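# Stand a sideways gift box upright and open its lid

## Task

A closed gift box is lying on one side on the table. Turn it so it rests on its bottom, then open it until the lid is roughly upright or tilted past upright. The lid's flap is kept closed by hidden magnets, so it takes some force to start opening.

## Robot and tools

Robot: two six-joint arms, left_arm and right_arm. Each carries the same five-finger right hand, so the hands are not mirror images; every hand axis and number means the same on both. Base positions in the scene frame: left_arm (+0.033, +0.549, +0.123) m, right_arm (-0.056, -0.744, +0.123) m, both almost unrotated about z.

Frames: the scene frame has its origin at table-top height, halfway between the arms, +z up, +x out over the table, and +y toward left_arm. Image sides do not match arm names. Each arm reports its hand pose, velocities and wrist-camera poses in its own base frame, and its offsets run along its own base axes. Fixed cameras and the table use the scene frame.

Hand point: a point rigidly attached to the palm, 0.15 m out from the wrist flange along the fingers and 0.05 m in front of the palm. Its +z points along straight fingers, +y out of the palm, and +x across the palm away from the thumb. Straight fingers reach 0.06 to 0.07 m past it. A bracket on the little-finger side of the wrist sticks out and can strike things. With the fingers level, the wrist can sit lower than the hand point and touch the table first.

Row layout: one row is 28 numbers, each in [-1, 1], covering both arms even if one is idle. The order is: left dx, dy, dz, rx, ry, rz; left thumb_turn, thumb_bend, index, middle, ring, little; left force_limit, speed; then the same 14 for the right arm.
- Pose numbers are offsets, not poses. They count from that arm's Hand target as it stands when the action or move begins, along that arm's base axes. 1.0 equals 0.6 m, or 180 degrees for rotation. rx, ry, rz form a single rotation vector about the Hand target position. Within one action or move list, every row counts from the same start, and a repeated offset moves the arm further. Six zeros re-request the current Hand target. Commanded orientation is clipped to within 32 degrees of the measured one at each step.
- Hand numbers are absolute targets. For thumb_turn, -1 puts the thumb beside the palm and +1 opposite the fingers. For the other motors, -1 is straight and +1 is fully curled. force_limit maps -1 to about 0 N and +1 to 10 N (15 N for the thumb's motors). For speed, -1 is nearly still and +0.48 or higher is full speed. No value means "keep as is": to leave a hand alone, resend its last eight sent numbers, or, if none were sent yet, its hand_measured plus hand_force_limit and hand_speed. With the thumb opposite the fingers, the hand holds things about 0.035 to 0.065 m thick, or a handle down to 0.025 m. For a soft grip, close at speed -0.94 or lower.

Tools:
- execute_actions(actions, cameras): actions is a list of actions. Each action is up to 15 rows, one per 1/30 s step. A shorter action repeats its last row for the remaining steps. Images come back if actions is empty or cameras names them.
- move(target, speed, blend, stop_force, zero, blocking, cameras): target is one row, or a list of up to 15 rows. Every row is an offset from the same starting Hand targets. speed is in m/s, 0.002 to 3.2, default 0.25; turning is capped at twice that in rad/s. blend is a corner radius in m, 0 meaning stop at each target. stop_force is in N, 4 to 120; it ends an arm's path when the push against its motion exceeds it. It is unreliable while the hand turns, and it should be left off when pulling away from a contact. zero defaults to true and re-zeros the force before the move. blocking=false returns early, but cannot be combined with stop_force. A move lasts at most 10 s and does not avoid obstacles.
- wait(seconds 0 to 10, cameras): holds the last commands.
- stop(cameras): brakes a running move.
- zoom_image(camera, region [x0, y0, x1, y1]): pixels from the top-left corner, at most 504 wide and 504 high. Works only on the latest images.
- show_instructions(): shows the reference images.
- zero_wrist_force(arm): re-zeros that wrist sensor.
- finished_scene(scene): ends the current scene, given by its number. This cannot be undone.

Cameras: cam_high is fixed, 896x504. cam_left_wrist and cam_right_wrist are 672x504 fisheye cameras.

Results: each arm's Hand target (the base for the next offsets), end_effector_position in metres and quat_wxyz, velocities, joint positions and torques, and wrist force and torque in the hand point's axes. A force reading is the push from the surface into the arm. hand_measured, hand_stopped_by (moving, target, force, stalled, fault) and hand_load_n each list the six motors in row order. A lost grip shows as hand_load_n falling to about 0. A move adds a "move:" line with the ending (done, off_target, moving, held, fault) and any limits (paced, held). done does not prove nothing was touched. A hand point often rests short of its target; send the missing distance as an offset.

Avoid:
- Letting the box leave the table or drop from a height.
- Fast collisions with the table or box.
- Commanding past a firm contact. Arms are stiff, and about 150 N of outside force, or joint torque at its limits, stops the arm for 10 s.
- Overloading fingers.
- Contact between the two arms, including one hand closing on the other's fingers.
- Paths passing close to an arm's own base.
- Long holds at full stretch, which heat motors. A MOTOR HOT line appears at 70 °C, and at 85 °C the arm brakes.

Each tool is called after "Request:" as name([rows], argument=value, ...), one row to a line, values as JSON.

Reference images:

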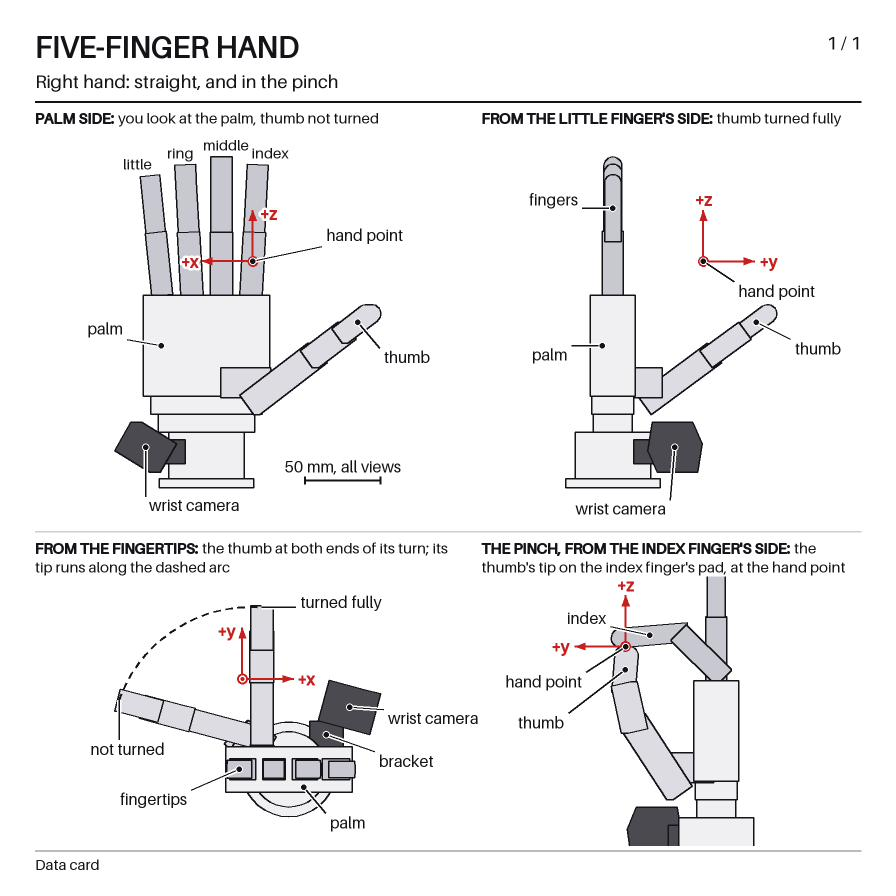

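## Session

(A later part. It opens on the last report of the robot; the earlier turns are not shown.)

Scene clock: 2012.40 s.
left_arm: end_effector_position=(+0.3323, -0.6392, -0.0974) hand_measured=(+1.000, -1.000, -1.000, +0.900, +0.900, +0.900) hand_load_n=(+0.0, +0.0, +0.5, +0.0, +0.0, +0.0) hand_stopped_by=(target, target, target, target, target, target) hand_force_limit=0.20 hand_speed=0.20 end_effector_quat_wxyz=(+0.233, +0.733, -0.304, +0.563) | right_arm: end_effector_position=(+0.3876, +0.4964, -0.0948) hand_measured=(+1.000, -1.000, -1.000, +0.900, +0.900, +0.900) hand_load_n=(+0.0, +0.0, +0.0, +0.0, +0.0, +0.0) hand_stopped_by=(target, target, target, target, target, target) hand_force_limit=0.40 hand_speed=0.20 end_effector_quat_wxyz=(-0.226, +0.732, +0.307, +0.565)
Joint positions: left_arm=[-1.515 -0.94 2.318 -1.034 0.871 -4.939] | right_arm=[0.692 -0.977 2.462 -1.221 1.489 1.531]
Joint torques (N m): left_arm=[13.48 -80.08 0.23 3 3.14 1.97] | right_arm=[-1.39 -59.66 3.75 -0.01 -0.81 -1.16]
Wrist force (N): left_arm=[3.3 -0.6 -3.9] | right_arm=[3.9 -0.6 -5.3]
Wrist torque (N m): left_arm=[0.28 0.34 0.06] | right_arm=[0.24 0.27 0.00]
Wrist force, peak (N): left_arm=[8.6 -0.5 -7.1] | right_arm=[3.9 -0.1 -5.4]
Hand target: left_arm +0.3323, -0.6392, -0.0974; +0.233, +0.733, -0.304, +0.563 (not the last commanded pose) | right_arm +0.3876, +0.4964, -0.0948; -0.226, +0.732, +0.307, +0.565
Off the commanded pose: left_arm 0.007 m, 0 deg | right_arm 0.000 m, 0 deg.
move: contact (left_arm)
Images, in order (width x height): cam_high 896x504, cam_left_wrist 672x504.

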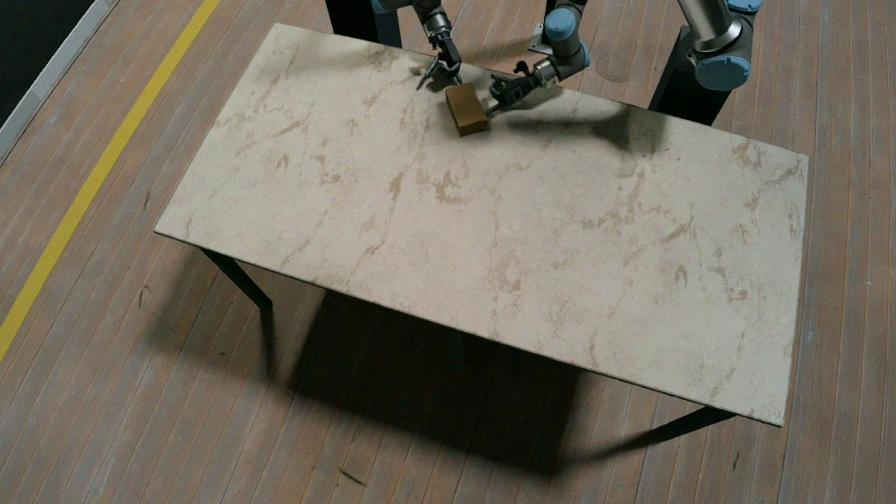

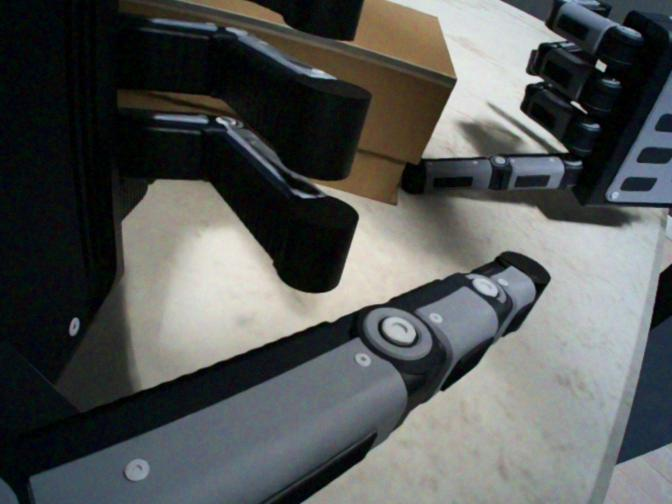

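Request:
move([
  [0,0,0,0,0,0,1,-1,-1,0.9,0.9,0.9,0.2,0.2,-0.1205,-0.103,0.0333,0,0,0,1,-1,-1,0.9,0.9,0.9,0.4,0.2],
  [0,0,0,0,0,0,1,-1,-1,0.9,0.9,0.9,0.2,0.2,-0.1754,-0.0387,0.0417,-0.0025,-0.0704,-0.0132,1,-1,-1,-1,-1,-1,0.4,0.2],
], speed=0.12, cameras=["cam_high","cam_left_wrist"])

Request:
zoom_image(camera="cam_high", region=[410, 40, 530, 140])

Request:
zoom_image(camera="cam_left_wrist", region=[330, 0, 672, 260])

Scene clock: 2089.23 s.
left_arm: end_effector_position=(+0.3323, -0.6392, -0.0974) hand_measured=(+1.000, -1.000, -1.000, +0.900, +0.900, +0.900) hand_load_n=(+0.0, +0.0, +0.5, +0.0, +0.0, -0.5) hand_stopped_by=(target, target, target, target, target, target) hand_force_limit=0.20 hand_speed=0.20 end_effector_quat_wxyz=(+0.233, +0.733, -0.304, +0.563) | right_arm: end_effector_position=(+0.2824, +0.4732, -0.0698) hand_measured=(+1.000, -1.000, -1.000, -1.000, -1.000, -1.000) hand_load_n=(+0.5, +0.0, +0.0, +0.0, +0.0, +0.0) hand_stopped_by=(target, target, target, target, target, target) hand_force_limit=0.40 hand_speed=0.20 end_effector_quat_wxyz=(-0.176, +0.672, +0.317, +0.646)
Joint positions: left_arm=[-1.515 -0.94 2.318 -1.034 0.871 -4.939] | right_arm=[0.943 -0.915 2.579 -1.556 1.806 1.421]
Joint torques (N m): left_arm=[-4.16 -80.3 0 0.92 3.07 2.05] | right_arm=[13.76 -29.47 -5.47 -2.69 0.24 -1.81]
Wrist force (N): left_arm=[3.6 -0.7 -4.1] | right_arm=[-0.4 -0.4 -0.1]
Wrist torque (N m): left_arm=[0.28 0.28 0.08] | right_arm=[-0.09 0.00 -0.08]
Wrist force, peak (N): left_arm=[4.1 -0.9 -4.3] | right_arm=[3.7 -0.4 -5.7]
Hand target: left_arm +0.3323, -0.6392, -0.0974; +0.233, +0.733, -0.304, +0.563 | right_arm +0.2824, +0.4732, -0.0698; -0.176, +0.672, +0.317, +0.646
Off the commanded pose: left_arm 0.000 m, 0 deg | right_arm 0.000 m, 0 deg.
move: done
Images, in order (width x height): cam_high 896x504, cam_left_wrist 672x504.

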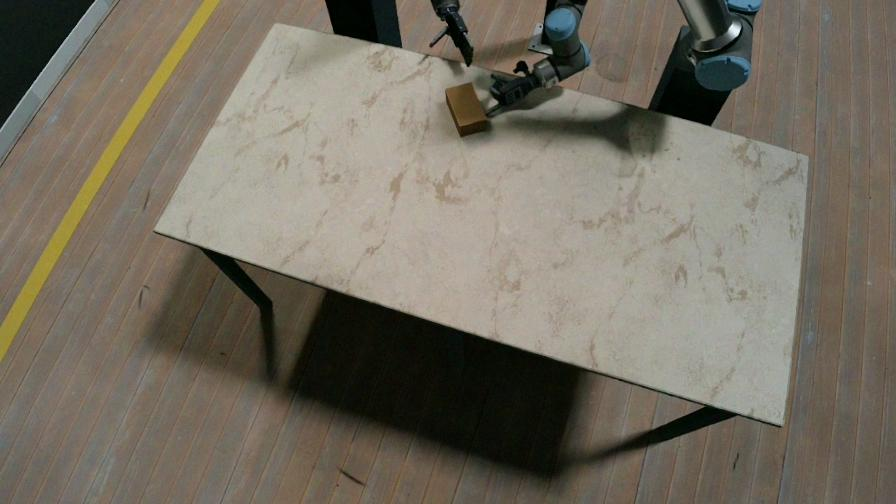

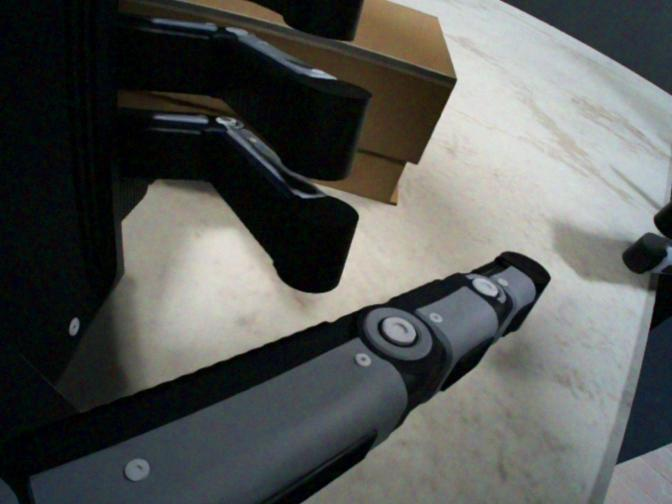

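Scaled by 4.200 from the camera's 896x504 image, which has a finer 1280x720 frame.

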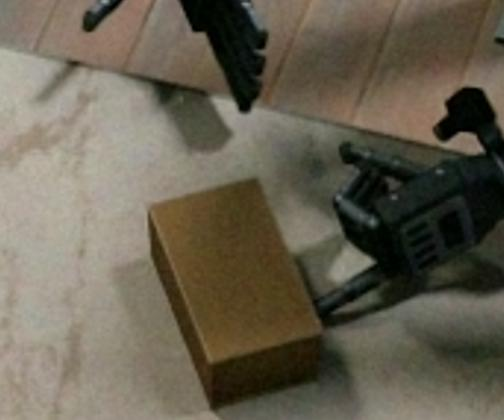

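Scaled by 1.474 from the camera's 672x504 image, which has a finer 960x720 frame.

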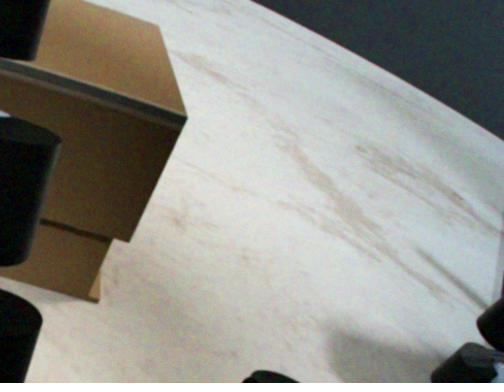

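Request:
move([
  [0,0,0,0,0,0,1,-1,-1,0.9,0.9,0.9,0.2,0.2,0,0,-0.0408,0,0,0,1,-1,-1,-1,-1,-1,0.4,0.2],
  [0,0,0,0,0,0,1,-1,-1,0.9,0.9,0.9,0.2,0.2,0.1267,0.1082,-0.0408,0,0,0,1,-1,-1,-1,-1,-1,0.4,0.2],
], speed=0.06, stop_force=4, cameras=["cam_high","cam_left_wrist"])

Request:
zoom_image(camera="cam_high", region=[410, 40, 530, 140])

Request:
zoom_image(camera="cam_left_wrist", region=[330, 0, 672, 260])

Scene clock: 2101.40 s.
left_arm: end_effector_position=(+0.3323, -0.6392, -0.0974) hand_measured=(+1.000, -1.000, -1.000, +0.900, +0.900, +0.900) hand_load_n=(+0.0, +0.0, +0.0, +0.0, +0.0, +0.0) hand_stopped_by=(target, target, target, target, target, target) hand_force_limit=0.20 hand_speed=0.20 end_effector_quat_wxyz=(+0.233, +0.733, -0.304, +0.563) | right_arm: end_effector_position=(+0.3584, +0.5382, -0.0943) hand_measured=(+1.000, -1.000, -1.000, -1.000, -1.000, -1.000) hand_load_n=(+0.0, -0.5, -0.5, +0.0, +0.0, +0.0) hand_stopped_by=(target, target, target, target, target, target) hand_force_limit=0.40 hand_speed=0.20 end_effector_quat_wxyz=(-0.176, +0.672, +0.317, +0.646)
Joint positions: left_arm=[-1.515 -0.94 2.318 -1.034 0.871 -4.939] | right_arm=[0.884 -0.858 2.416 -1.451 1.748 1.415]
Joint torques (N m): left_arm=[-13.59 -79.75 -0.25 0.82 3.03 2.25] | right_arm=[-17.77 -34.36 -12.45 1.44 -1.96 -2]
Wrist force (N): left_arm=[3.7 -0.5 -4.0] | right_arm=[2.8 0.0 -2.5]
Wrist torque (N m): left_arm=[0.30 0.28 0.09] | right_arm=[0.00 0.20 0.09]
Wrist force, peak (N): left_arm=[4.1 -1.1 -4.4] | right_arm=[2.6 -0.2 -3.1]
Hand target: left_arm +0.3323, -0.6392, -0.0974; +0.233, +0.733, -0.304, +0.563 | right_arm +0.3584, +0.5381, -0.0943; -0.176, +0.672, +0.317, +0.646
Off the commanded pose: left_arm 0.000 m, 0 deg | right_arm 0.000 m, 0 deg.
move: done
Images, in order (width x height): cam_high 896x504, cam_left_wrist 672x504.

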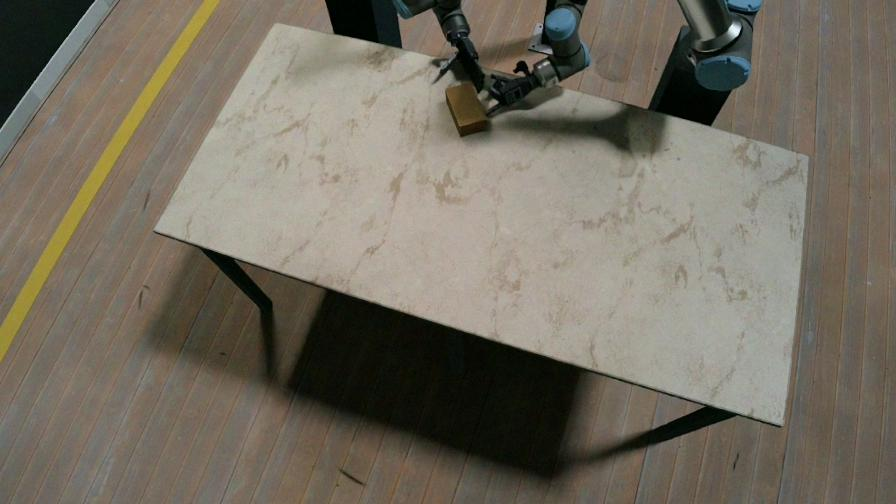

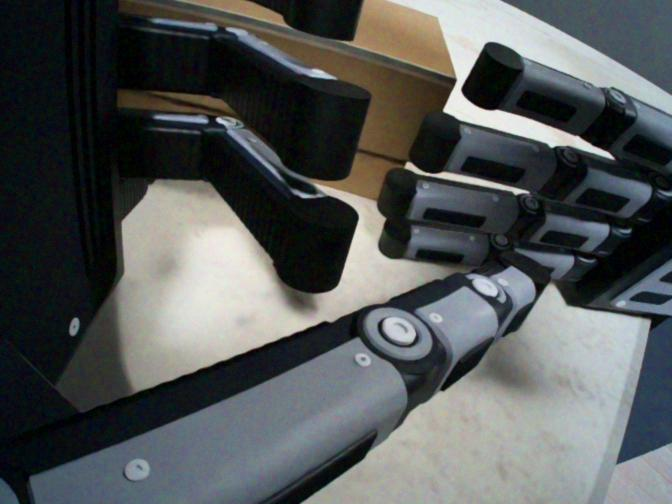

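Scaled by 4.200 from the camera's 896x504 image, which has a finer 1280x720 frame.

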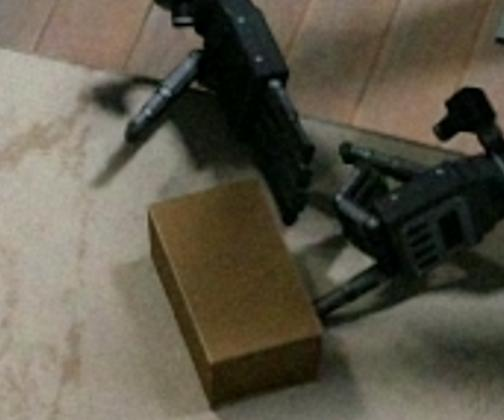

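Scaled by 1.474 from the camera's 672x504 image, which has a finer 960x720 frame.

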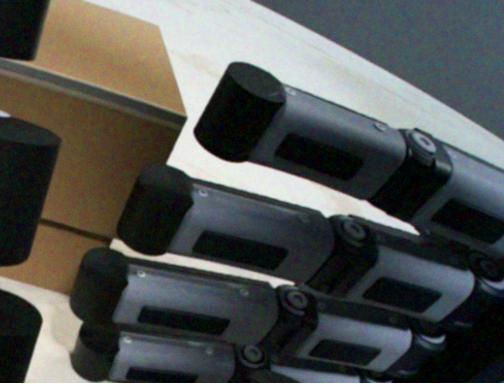

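Request:
move([
  [0,0,0,0,0,0,1,-1,-1,0.9,0.9,0.9,0.2,0.2,0,0,0.0042,0,0,0,1,-1,-1,-1,-1,-1,0.4,0.2],
  [0,0,0,0,0,0,1,-1,-1,0.9,0.9,0.9,0.2,0.2,0.019,0.0162,0.0042,0,0,0,1,-1,-1,-1,-1,-1,0.4,0.2],
], speed=0.03)

Request:
move(target=[0,0,0,0,0,0,1,-1,-1,0.9,0.9,0.9,0.2,0.2,0.0216,-0.0253,0,0,0,0,1,-1,-1,-1,-1,-1,0.4,0.2], speed=0.01, stop_force=4, cameras=["cam_high","cam_left_wrist"])

Request:
zoom_image(camera="cam_high", region=[410, 40, 530, 140])

Request:
zoom_image(camera="cam_left_wrist", region=[330, 0, 672, 260])

Scene clock: 2115.97 s.
left_arm: end_effector_position=(+0.3323, -0.6392, -0.0974) hand_measured=(+1.000, -1.000, -1.000, +0.900, +0.900, +0.900) hand_load_n=(+0.0, +0.0, +0.0, +0.0, +0.0, +0.0) hand_stopped_by=(target, target, target, target, target, target) hand_force_limit=0.20 hand_speed=0.20 end_effector_quat_wxyz=(+0.233, +0.733, -0.304, +0.563) | right_arm: end_effector_position=(+0.3697, +0.5478, -0.0917) hand_measured=(+1.000, -1.000, -1.000, -1.000, -1.000, -1.000) hand_load_n=(+0.5, +0.0, +0.0, +0.0, +0.0, +0.0) hand_stopped_by=(target, target, target, target, target, target) hand_force_limit=0.40 hand_speed=0.20 end_effector_quat_wxyz=(-0.176, +0.672, +0.317, +0.646)
Joint positions: left_arm=[-1.515 -0.94 2.318 -1.034 0.871 -4.939] | right_arm=[0.878 -0.863 2.393 -1.424 1.741 1.414]
Joint torques (N m): left_arm=[-13.4 -80.39 -0.45 0.66 3.13 2.3] | right_arm=[-13.54 -37.11 -15.66 0.64 -2.02 -1.69]
Wrist force (N): left_arm=[3.4 -1.2 -4.0] | right_arm=[-0.7 -0.6 -0.7]
Wrist torque (N m): left_arm=[0.20 0.32 0.06] | right_arm=[-0.08 0.06 -0.13]
Wrist force, peak (N): left_arm=[3.6 -1.1 -4.6] | right_arm=[2.8 -0.2 -3.1]
Hand target: left_arm +0.3323, -0.6392, -0.0974; +0.233, +0.733, -0.304, +0.563 | right_arm +0.3698, +0.5479, -0.0918; -0.176, +0.672, +0.317, +0.646
Off the commanded pose: left_arm 0.000 m, 0 deg | right_arm 0.000 m, 0 deg.
move: done

Scene clock: 2118.73 s.
left_arm: end_effector_position=(+0.3323, -0.6392, -0.0974) hand_measured=(+1.000, -1.000, -1.000, +0.900, +0.900, +0.900) hand_load_n=(+0.0, +0.0, +0.0, +0.0, +0.0, +0.0) hand_stopped_by=(target, target, target, target, target, target) hand_force_limit=0.20 hand_speed=0.20 end_effector_quat_wxyz=(+0.233, +0.733, -0.304, +0.563) | right_arm: end_effector_position=(+0.3827, +0.5327, -0.0918) hand_measured=(+1.000, -1.000, -1.000, -1.000, -1.000, -1.000) hand_load_n=(+0.5, +0.0, +0.0, +0.0, +0.0, +0.0) hand_stopped_by=(target, target, target, target, target, target) hand_force_limit=0.40 hand_speed=0.20 end_effector_quat_wxyz=(-0.176, +0.672, +0.317, +0.646)
Joint positions: left_arm=[-1.515 -0.94 2.318 -1.034 0.871 -4.939] | right_arm=[0.829 -0.864 2.413 -1.444 1.693 1.409]
Joint torques (N m): left_arm=[-12.68 -79.98 -0.55 0.68 3.11 2.23] | right_arm=[-12.77 -76.01 10.79 -3.81 -2.06 -1.96]
Wrist force (N): left_arm=[3.8 -0.5 -4.4] | right_arm=[-0.6 -0.5 -0.4]
Wrist torque (N m): left_arm=[0.33 0.28 0.09] | right_arm=[-0.09 0.03 -0.06]
Wrist force, peak (N): left_arm=[3.8 -1.2 -4.3] | right_arm=[-1.2 -1.0 -0.6]
Hand target: left_arm +0.3323, -0.6392, -0.0974; +0.233, +0.733, -0.304, +0.563 | right_arm +0.3827, +0.5327, -0.0918; -0.176, +0.672, +0.317, +0.646
Off the commanded pose: left_arm 0.000 m, 0 deg | right_arm 0.000 m, 0 deg.
move: done
Images, in order (width x height): cam_high 896x504, cam_left_wrist 672x504.

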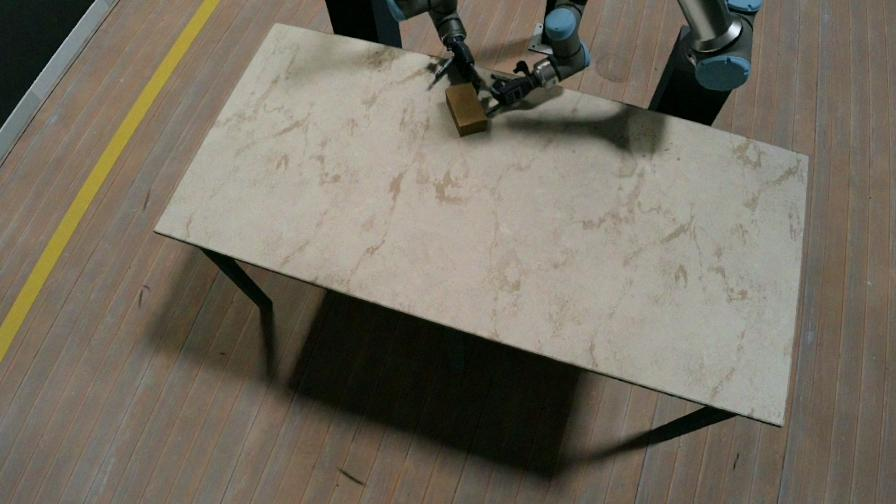

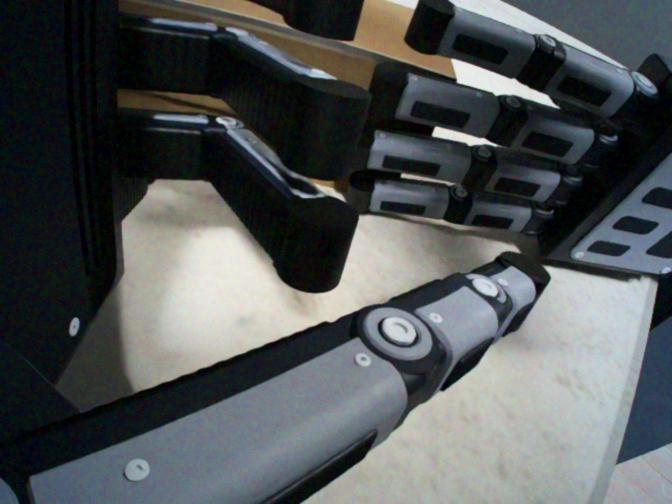

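Scaled by 4.200 from the camera's 896x504 image, which has a finer 1280x720 frame.

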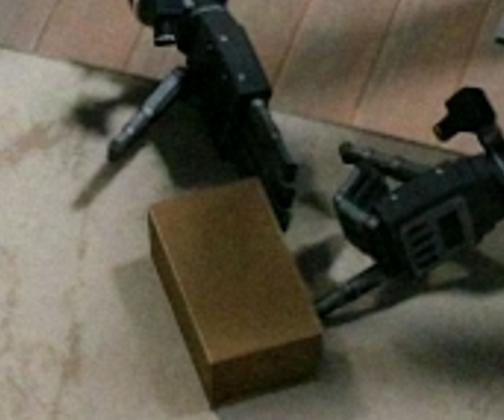

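Scaled by 1.474 from the camera's 672x504 image, which has a finer 960x720 frame.

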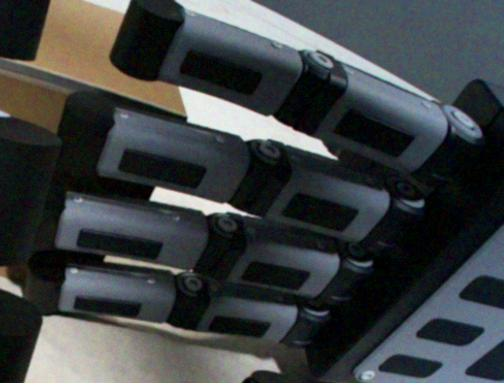

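Request:
move(target=[0,0,0,0,0,0,1,-1,-1,0.9,0.9,0.9,0.2,0.2,0.0108,-0.0127,0,0,0,0,1,-1,-1,-1,-1,-1,0.4,0.2], speed=0.01, stop_force=4, cameras=["cam_high","cam_left_wrist"])

Request:
zoom_image(camera="cam_high", region=[430, 60, 510, 140])

Scene clock: 2128.50 s.
left_arm: end_effector_position=(+0.3323, -0.6392, -0.0974) hand_measured=(+1.000, -1.000, -1.000, +0.900, +0.900, +0.900) hand_load_n=(+0.0, +0.0, +0.0, +0.0, +0.0, +0.0) hand_stopped_by=(target, target, target, target, target, target) hand_force_limit=0.20 hand_speed=0.20 end_effector_quat_wxyz=(+0.233, +0.733, -0.304, +0.563) | right_arm: end_effector_position=(+0.3892, +0.5251, -0.0918) hand_measured=(+1.000, -1.000, -1.000, -1.000, -1.000, -1.000) hand_load_n=(+0.0, -0.5, +0.0, +0.0, +0.5, +0.0) hand_stopped_by=(target, target, target, target, target, target) hand_force_limit=0.40 hand_speed=0.20 end_effector_quat_wxyz=(-0.176, +0.672, +0.317, +0.646)
Joint positions: left_arm=[-1.515 -0.94 2.318 -1.034 0.871 -4.939] | right_arm=[0.804 -0.864 2.423 -1.454 1.668 1.406]
Joint torques (N m): left_arm=[-11.94 -79.14 -0.24 0.5 2.96 2.41] | right_arm=[-13.38 -73.54 10.15 -3.72 -1.67 -1.97]
Wrist force (N): left_arm=[3.8 -0.9 -3.9] | right_arm=[-0.7 -0.7 -0.8]
Wrist torque (N m): left_arm=[0.22 0.31 0.07] | right_arm=[-0.03 0.06 -0.08]
Wrist force, peak (N): left_arm=[4.3 -1.2 -4.0] | right_arm=[-1.4 -0.9 -1.0]
Hand target: left_arm +0.3323, -0.6392, -0.0974; +0.233, +0.733, -0.304, +0.563 | right_arm +0.3892, +0.5251, -0.0918; -0.176, +0.672, +0.317, +0.646
Off the commanded pose: left_arm 0.000 m, 0 deg | right_arm 0.000 m, 0 deg.
move: done
Images, in order (width x height): cam_high 896x504, cam_left_wrist 672x504.

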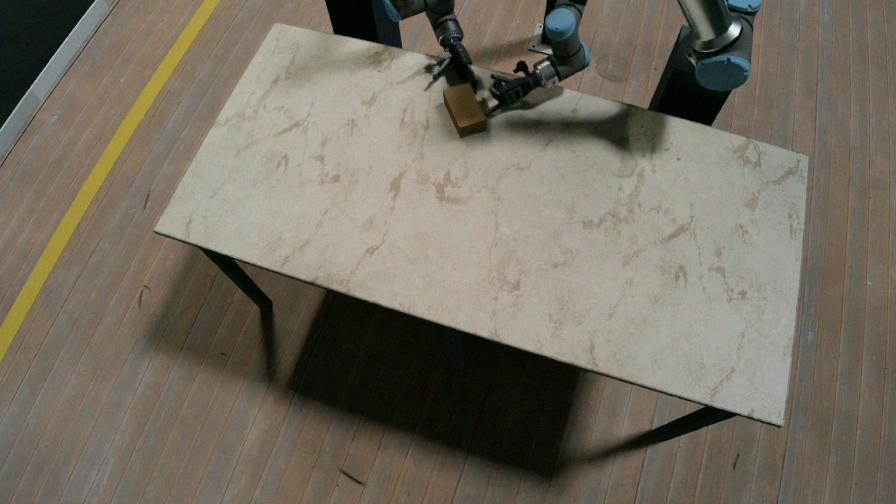

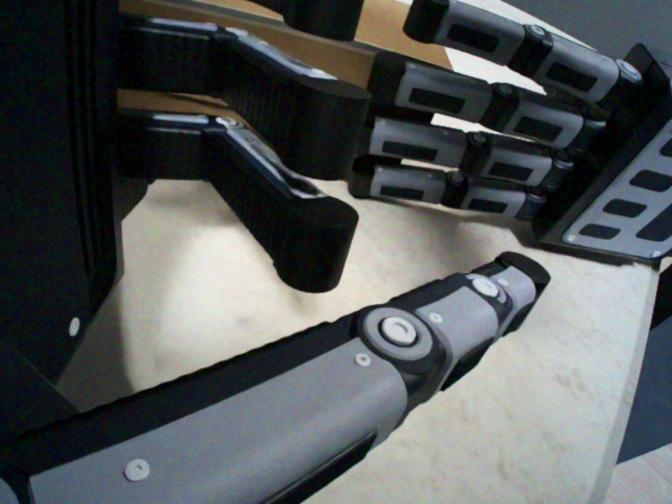

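Scaled by 6.300 from the camera's 896x504 image, which has a finer 1280x720 frame.

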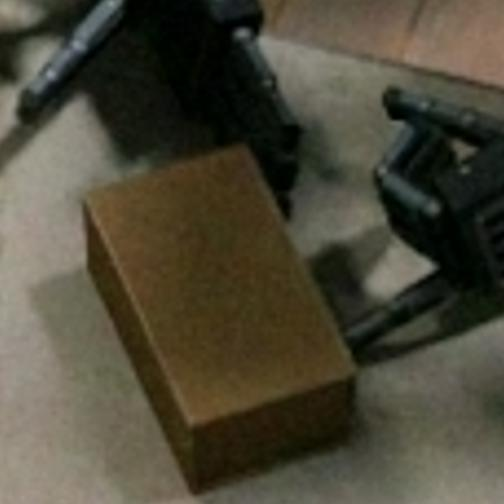

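Request:
move(target=[0,0,0,0,0,0,1,-1,-1,0.9,0.9,0.9,0.2,0.2,0.0027,-0.0032,0.0117,0,0,0,1,-1,-1,-1,-1,-1,0.4,0.2], speed=0.01, cameras=["cam_high","cam_left_wrist"])

Request:
zoom_image(camera="cam_high", region=[430, 60, 510, 140])

Scene clock: 2137.73 s.
left_arm: end_effector_position=(+0.3323, -0.6392, -0.0974) hand_measured=(+1.000, -1.000, -1.000, +0.900, +0.900, +0.900) hand_load_n=(+0.0, +0.0, +0.0, +0.0, +0.0, +0.0) hand_stopped_by=(target, target, target, target, target, target) hand_force_limit=0.20 hand_speed=0.20 end_effector_quat_wxyz=(+0.233, +0.733, -0.304, +0.563) | right_arm: end_effector_position=(+0.3908, +0.5232, -0.0848) hand_measured=(+1.000, -1.000, -1.000, -1.000, -1.000, -1.000) hand_load_n=(+0.5, +0.0, +0.0, +0.0, +0.0, +0.0) hand_stopped_by=(target, target, target, target, target, target) hand_force_limit=0.40 hand_speed=0.20 end_effector_quat_wxyz=(-0.176, +0.672, +0.317, +0.646)
Joint positions: left_arm=[-1.515 -0.94 2.318 -1.034 0.871 -4.939] | right_arm=[0.797 -0.881 2.428 -1.442 1.661 1.405]
Joint torques (N m): left_arm=[-13.29 -78.99 0.02 0.72 3.38 2.21] | right_arm=[-14.71 -72.92 10.08 0.5 -1.87 -2.02]
Wrist force (N): left_arm=[3.5 -0.8 -3.8] | right_arm=[-1.0 -0.4 -0.9]
Wrist torque (N m): left_arm=[0.24 0.35 0.07] | right_arm=[0.02 0.10 -0.09]
Wrist force, peak (N): left_arm=[4.6 -0.8 -4.2] | right_arm=[-1.3 -1.1 -1.0]
Hand target: left_arm +0.3323, -0.6392, -0.0974; +0.233, +0.733, -0.304, +0.563 | right_arm +0.3908, +0.5231, -0.0847; -0.176, +0.672, +0.317, +0.646
Off the commanded pose: left_arm 0.000 m, 0 deg | right_arm 0.000 m, 0 deg.
move: done
Images, in order (width x height): cam_high 896x504, cam_left_wrist 672x504.

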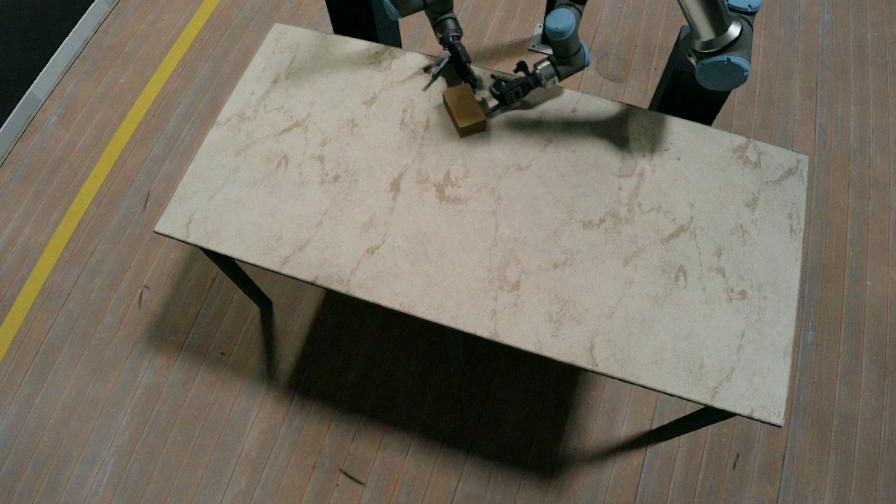

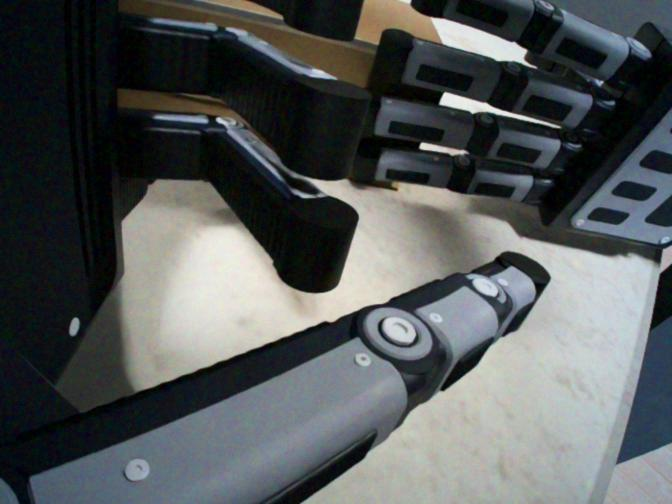

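Scaled by 6.300 from the camera's 896x504 image, which has a finer 1280x720 frame.

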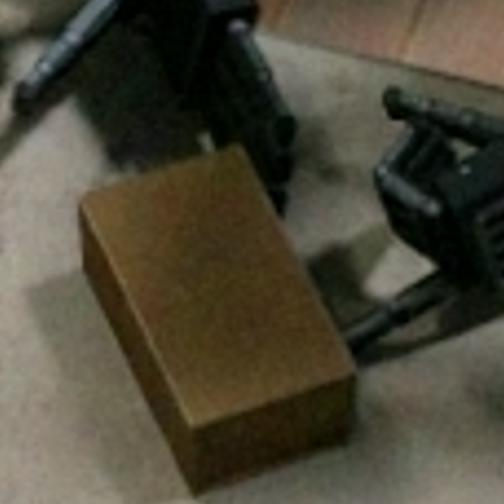

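Request:
move([
  [0,0,0,0,0,0,1,-1,-1,0.9,0.9,0.9,0.2,0.2,-0.0343,0.0363,0,0,0,0,1,-1,-1,-1,-1,-1,0.4,0.2],
  [0,0,0,0,0,0,1,-1,-1,0.9,0.9,0.9,0.2,0.2,-0.2042,-0.1237,0.0417,0.0025,0.0704,0.0132,1,-1,-1,0.9,0.9,0.9,0.4,0.2],
  [0,0,0,0,0,0,1,-1,-1,0.9,0.9,0.9,0.2,0.2,-0.0447,-0.115,0.0062,0.0025,0.0704,0.0132,1,-1,-1,0.9,0.9,0.9,0.4,0.2],
], speed=[0.05,0.15,0.12], cameras=["cam_high","cam_left_wrist"])

Request:
zoom_image(camera="cam_high", region=[430, 60, 510, 140])

Request:
zoom_image(camera="cam_left_wrist", region=[330, 0, 672, 260])

Scene clock: 2172.73 s.
left_arm: end_effector_position=(+0.3323, -0.6392, -0.0974) hand_measured=(+1.000, -1.000, -1.000, +0.900, +0.900, +0.900) hand_load_n=(+0.0, +0.0, +0.0, +0.0, +0.0, +0.0) hand_stopped_by=(target, target, target, target, target, target) hand_force_limit=0.20 hand_speed=0.20 end_effector_quat_wxyz=(+0.233, +0.733, -0.304, +0.563) | right_arm: end_effector_position=(+0.3640, +0.4541, -0.0810) hand_measured=(+1.000, -1.000, -1.000, +0.900, +0.900, +0.900) hand_load_n=(+0.5, +0.0, -0.5, +0.0, +0.0, +0.0) hand_stopped_by=(target, target, target, target, target, target) hand_force_limit=0.40 hand_speed=0.20 end_effector_quat_wxyz=(-0.226, +0.732, +0.307, +0.565)
Joint positions: left_arm=[-1.515 -0.94 2.318 -1.034 0.871 -4.939] | right_arm=[0.636 -1.024 2.561 -1.272 1.435 1.517]
Joint torques (N m): left_arm=[-12.04 -78.19 -0.3 0.74 3.31 2.24] | right_arm=[-16.23 -27.59 -14.15 1.5 -1.47 -1.82]
Wrist force (N): left_arm=[3.9 -0.8 -3.7] | right_arm=[-0.9 0.0 -0.8]
Wrist torque (N m): left_arm=[0.23 0.27 0.09] | right_arm=[0.06 0.10 -0.09]
Wrist force, peak (N): left_arm=[4.4 -0.6 -4.0] | right_arm=[-1.2 -0.3 -2.2]
Hand target: left_arm +0.3323, -0.6392, -0.0974; +0.233, +0.733, -0.304, +0.563 | right_arm +0.3640, +0.4541, -0.0810; -0.226, +0.732, +0.307, +0.565
Off the commanded pose: left_arm 0.000 m, 0 deg | right_arm 0.000 m, 0 deg.
move: done
Images, in order (width x height): cam_high 896x504, cam_left_wrist 672x504.

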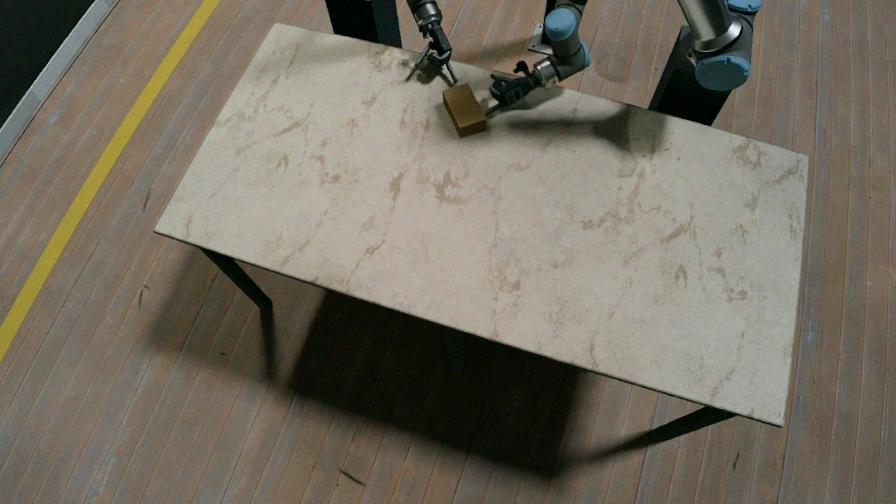

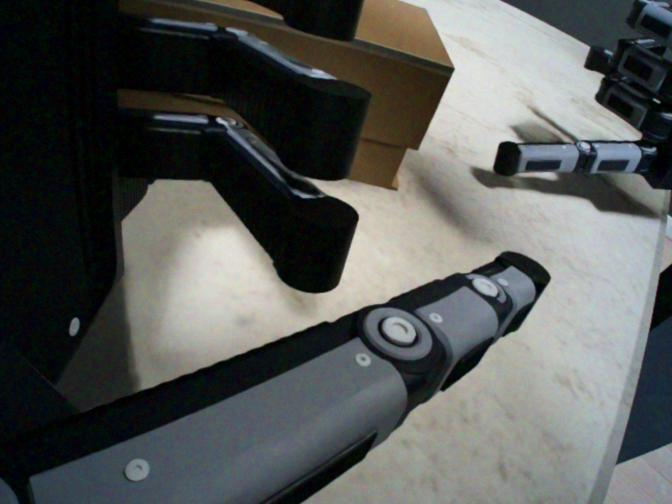

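Scaled by 6.300 from the camera's 896x504 image, which has a finer 1280x720 frame.

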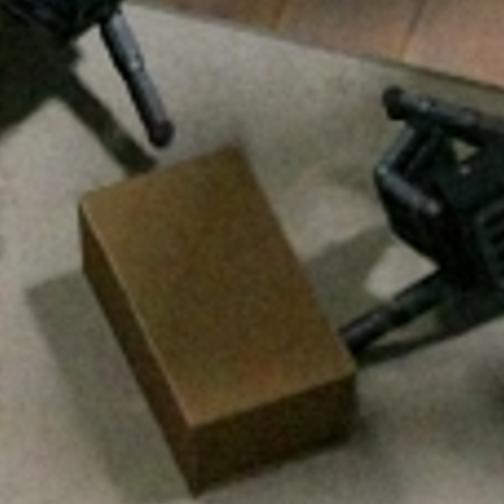

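Scaled by 1.474 from the camera's 672x504 image, which has a finer 960x720 frame.

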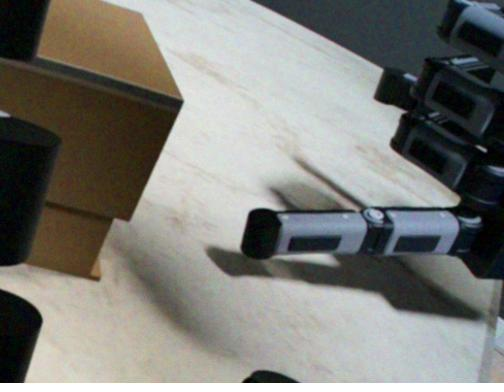

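Request:
move(target=[0,0,0,0,0,0,1,-1,-1,0.9,0.9,0.9,0.2,0.2,0.0607,0.0572,0,0,0,0,1,-1,-1,0.9,0.9,0.9,0.4,0.2], speed=0.04, stop_force=4, cameras=["cam_high","cam_left_wrist"])

Request:
zoom_image(camera="cam_left_wrist", region=[330, 0, 672, 260])

Scene clock: 2183.33 s.
left_arm: end_effector_position=(+0.3323, -0.6392, -0.0974) hand_measured=(+1.000, -1.000, -1.000, +0.900, +0.900, +0.900) hand_load_n=(+0.0, +0.0, +0.0, +0.5, +0.0, +0.0) hand_stopped_by=(target, target, target, target, target, target) hand_force_limit=0.20 hand_speed=0.20 end_effector_quat_wxyz=(+0.233, +0.733, -0.304, +0.563) | right_arm: end_effector_position=(+0.4004, +0.4885, -0.0810) hand_measured=(+1.000, -1.000, -1.000, +0.900, +0.900, +0.900) hand_load_n=(+0.5, +0.0, +0.0, +0.0, +0.0, +0.0) hand_stopped_by=(target, target, target, target, target, target) hand_force_limit=0.40 hand_speed=0.20 end_effector_quat_wxyz=(-0.226, +0.732, +0.307, +0.565)
Joint positions: left_arm=[-1.515 -0.94 2.318 -1.034 0.871 -4.939] | right_arm=[0.653 -1.013 2.468 -1.19 1.451 1.521]
Joint torques (N m): left_arm=[-12.72 -78.25 -0.22 0.62 3.22 2.2] | right_arm=[12.5 -29.59 -17.25 1.38 2.29 2.26]
Wrist force (N): left_arm=[3.9 -0.7 -3.5] | right_arm=[-0.7 -0.5 -1.1]
Wrist torque (N m): left_arm=[0.24 0.25 0.10] | right_arm=[0.04 0.10 -0.28]
Wrist force, peak (N): left_arm=[4.2 -0.6 -4.3] | right_arm=[-0.4 -0.6 -1.9]
Hand target: left_arm +0.3323, -0.6392, -0.0974; +0.233, +0.733, -0.304, +0.563 | right_arm +0.4004, +0.4885, -0.0810; -0.226, +0.732, +0.307, +0.565
Off the commanded pose: left_arm 0.000 m, 0 deg | right_arm 0.000 m, 0 deg.
move: done
Images, in order (width x height): cam_high 896x504, cam_left_wrist 672x504.

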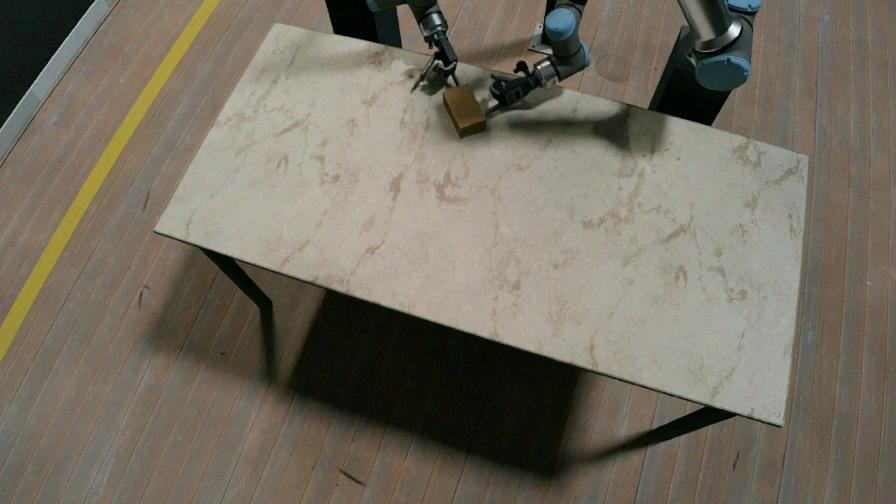

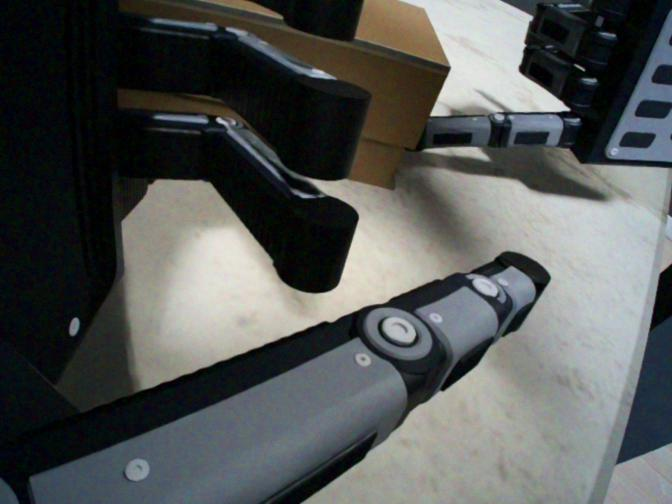

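Scaled by 1.474 from the camera's 672x504 image, which has a finer 960x720 frame.

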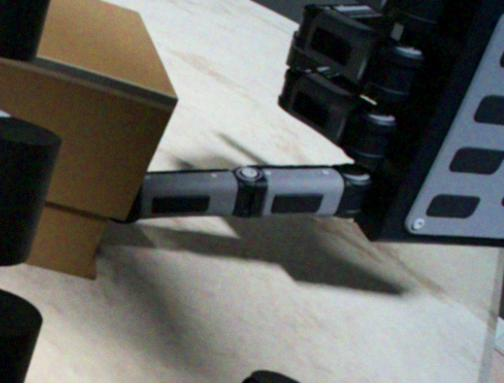

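Request:
move(target=[0,0,0,0,0,0,1,-1,-1,0.9,0.9,0.9,0.2,0.2,0.0012,0.0012,-0.04,0,0,0,1,-1,-1,0.9,0.9,0.9,0.4,0.2], speed=0.01, stop_force=10)

Request:
move(target=[0,0,0.0117,0,0,0,1,-1,-1,0.9,0.9,0.9,0.2,0.2,0,0,0,0,0,0,1,-1,-1,0.9,0.9,0.9,0.4,0.2], speed=0.005, cameras=["cam_high","cam_left_wrist"])

Request:
zoom_image(camera="cam_left_wrist", region=[330, 0, 672, 260])

Scene clock: 2193.93 s.
left_arm: end_effector_position=(+0.3323, -0.6392, -0.0974) hand_measured=(+1.000, -1.000, -1.000, +0.900, +0.900, +0.900) hand_load_n=(+0.0, +0.0, +0.0, +0.0, +0.0, +0.0) hand_stopped_by=(target, target, target, target, target, target) hand_force_limit=0.20 hand_speed=0.20 end_effector_quat_wxyz=(+0.233, +0.733, -0.304, +0.563) | right_arm: end_effector_position=(+0.4009, +0.4889, -0.0950) hand_measured=(+1.000, -1.000, -1.000, +0.900, +0.900, +0.900) hand_load_n=(+0.0, +0.0, +0.0, +0.0, +0.0, +0.5) hand_stopped_by=(target, target, target, target, target, target) hand_force_limit=0.40 hand_speed=0.20 end_effector_quat_wxyz=(-0.226, +0.732, +0.307, +0.565)
Joint positions: left_arm=[-1.515 -0.94 2.318 -1.034 0.871 -4.939] | right_arm=[0.653 -0.977 2.463 -1.222 1.451 1.521]
Joint torques (N m): left_arm=[-13.5 -79.12 0.03 0.92 3.08 2.21] | right_arm=[5.45 -66.74 6.67 2.1 1.53 1.73]
Wrist force (N): left_arm=[3.6 -0.9 -3.7] | right_arm=[6.3 -0.6 -7.8]
Wrist torque (N m): left_arm=[0.20 0.31 0.07] | right_arm=[0.45 0.47 0.15]
Wrist force, peak (N): left_arm=[4.3 -1.2 -3.8] | right_arm=[12.6 -0.2 -12.3]
Hand target: left_arm +0.3323, -0.6392, -0.0974; +0.233, +0.733, -0.304, +0.563 | right_arm +0.4009, +0.4889, -0.0950; -0.226, +0.732, +0.307, +0.565 (not the last commanded pose)
Off the commanded pose: left_arm 0.000 m, 0 deg | right_arm 0.010 m, 0 deg.
move: contact (right_arm)

Scene clock: 2195.57 s.
left_arm: end_effector_position=(+0.3323, -0.6392, -0.0904) hand_measured=(+1.000, -1.000, -1.000, +0.900, +0.900, +0.900) hand_load_n=(+0.0, +0.0, +0.0, +0.0, +0.0, +0.0) hand_stopped_by=(target, target, target, target, target, target) hand_force_limit=0.20 hand_speed=0.20 end_effector_quat_wxyz=(+0.233, +0.733, -0.304, +0.563) | right_arm: end_effector_position=(+0.4009, +0.4889, -0.0950) hand_measured=(+1.000, -1.000, -1.000, +0.900, +0.900, +0.900) hand_load_n=(+0.5, +0.0, +0.0, +0.0, -0.5, +0.0) hand_stopped_by=(target, target, target, target, target, target) hand_force_limit=0.40 hand_speed=0.20 end_effector_quat_wxyz=(-0.226, +0.732, +0.307, +0.565)
Joint positions: left_arm=[-1.515 -0.955 2.32 -1.02 0.871 -4.939] | right_arm=[0.653 -0.977 2.463 -1.222 1.451 1.521]
Joint torques (N m): left_arm=[-12.38 -81.59 -0.31 3.08 1.42 2.21] | right_arm=[-3.84 -64.01 6.47 0.58 0.39 1.7]
Wrist force (N): left_arm=[-1.2 -0.3 -0.1] | right_arm=[6.3 -0.5 -7.9]
Wrist torque (N m): left_arm=[-0.02 0.00 -0.23] | right_arm=[0.46 0.46 0.15]
Wrist force, peak (N): left_arm=[4.0 -0.8 -3.8] | right_arm=[6.5 -0.9 -8.2]
Hand target: left_arm +0.3323, -0.6392, -0.0904; +0.233, +0.733, -0.304, +0.563 | right_arm +0.4009, +0.4889, -0.0950; -0.226, +0.732, +0.307, +0.565
Off the commanded pose: left_arm 0.000 m, 0 deg | right_arm 0.000 m, 0 deg.
move: done
Images, in order (width x height): cam_high 896x504, cam_left_wrist 672x504.

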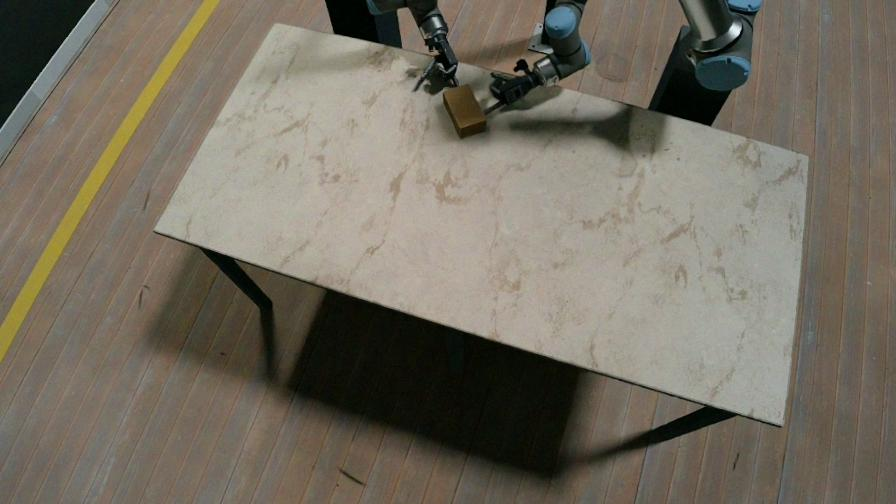

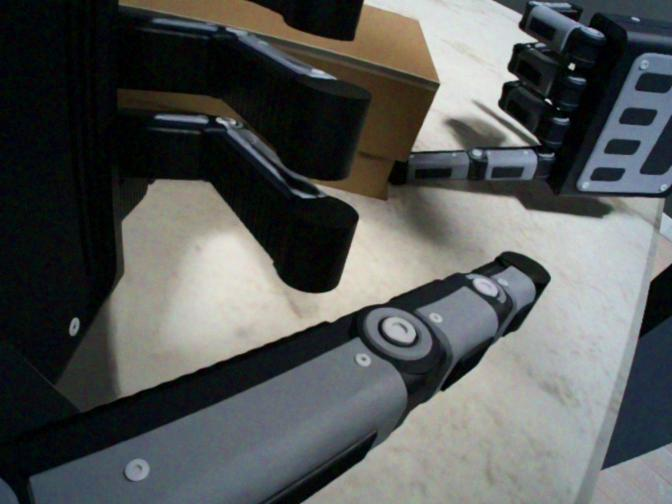

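Scaled by 1.474 from the camera's 672x504 image, which has a finer 960x720 frame.

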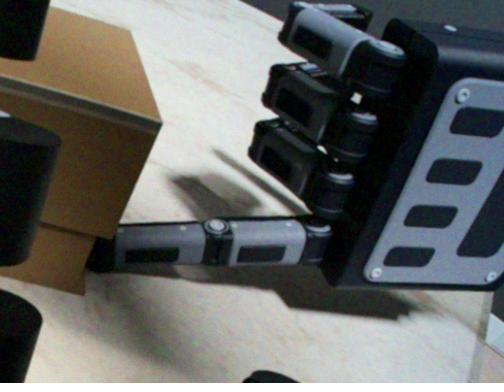

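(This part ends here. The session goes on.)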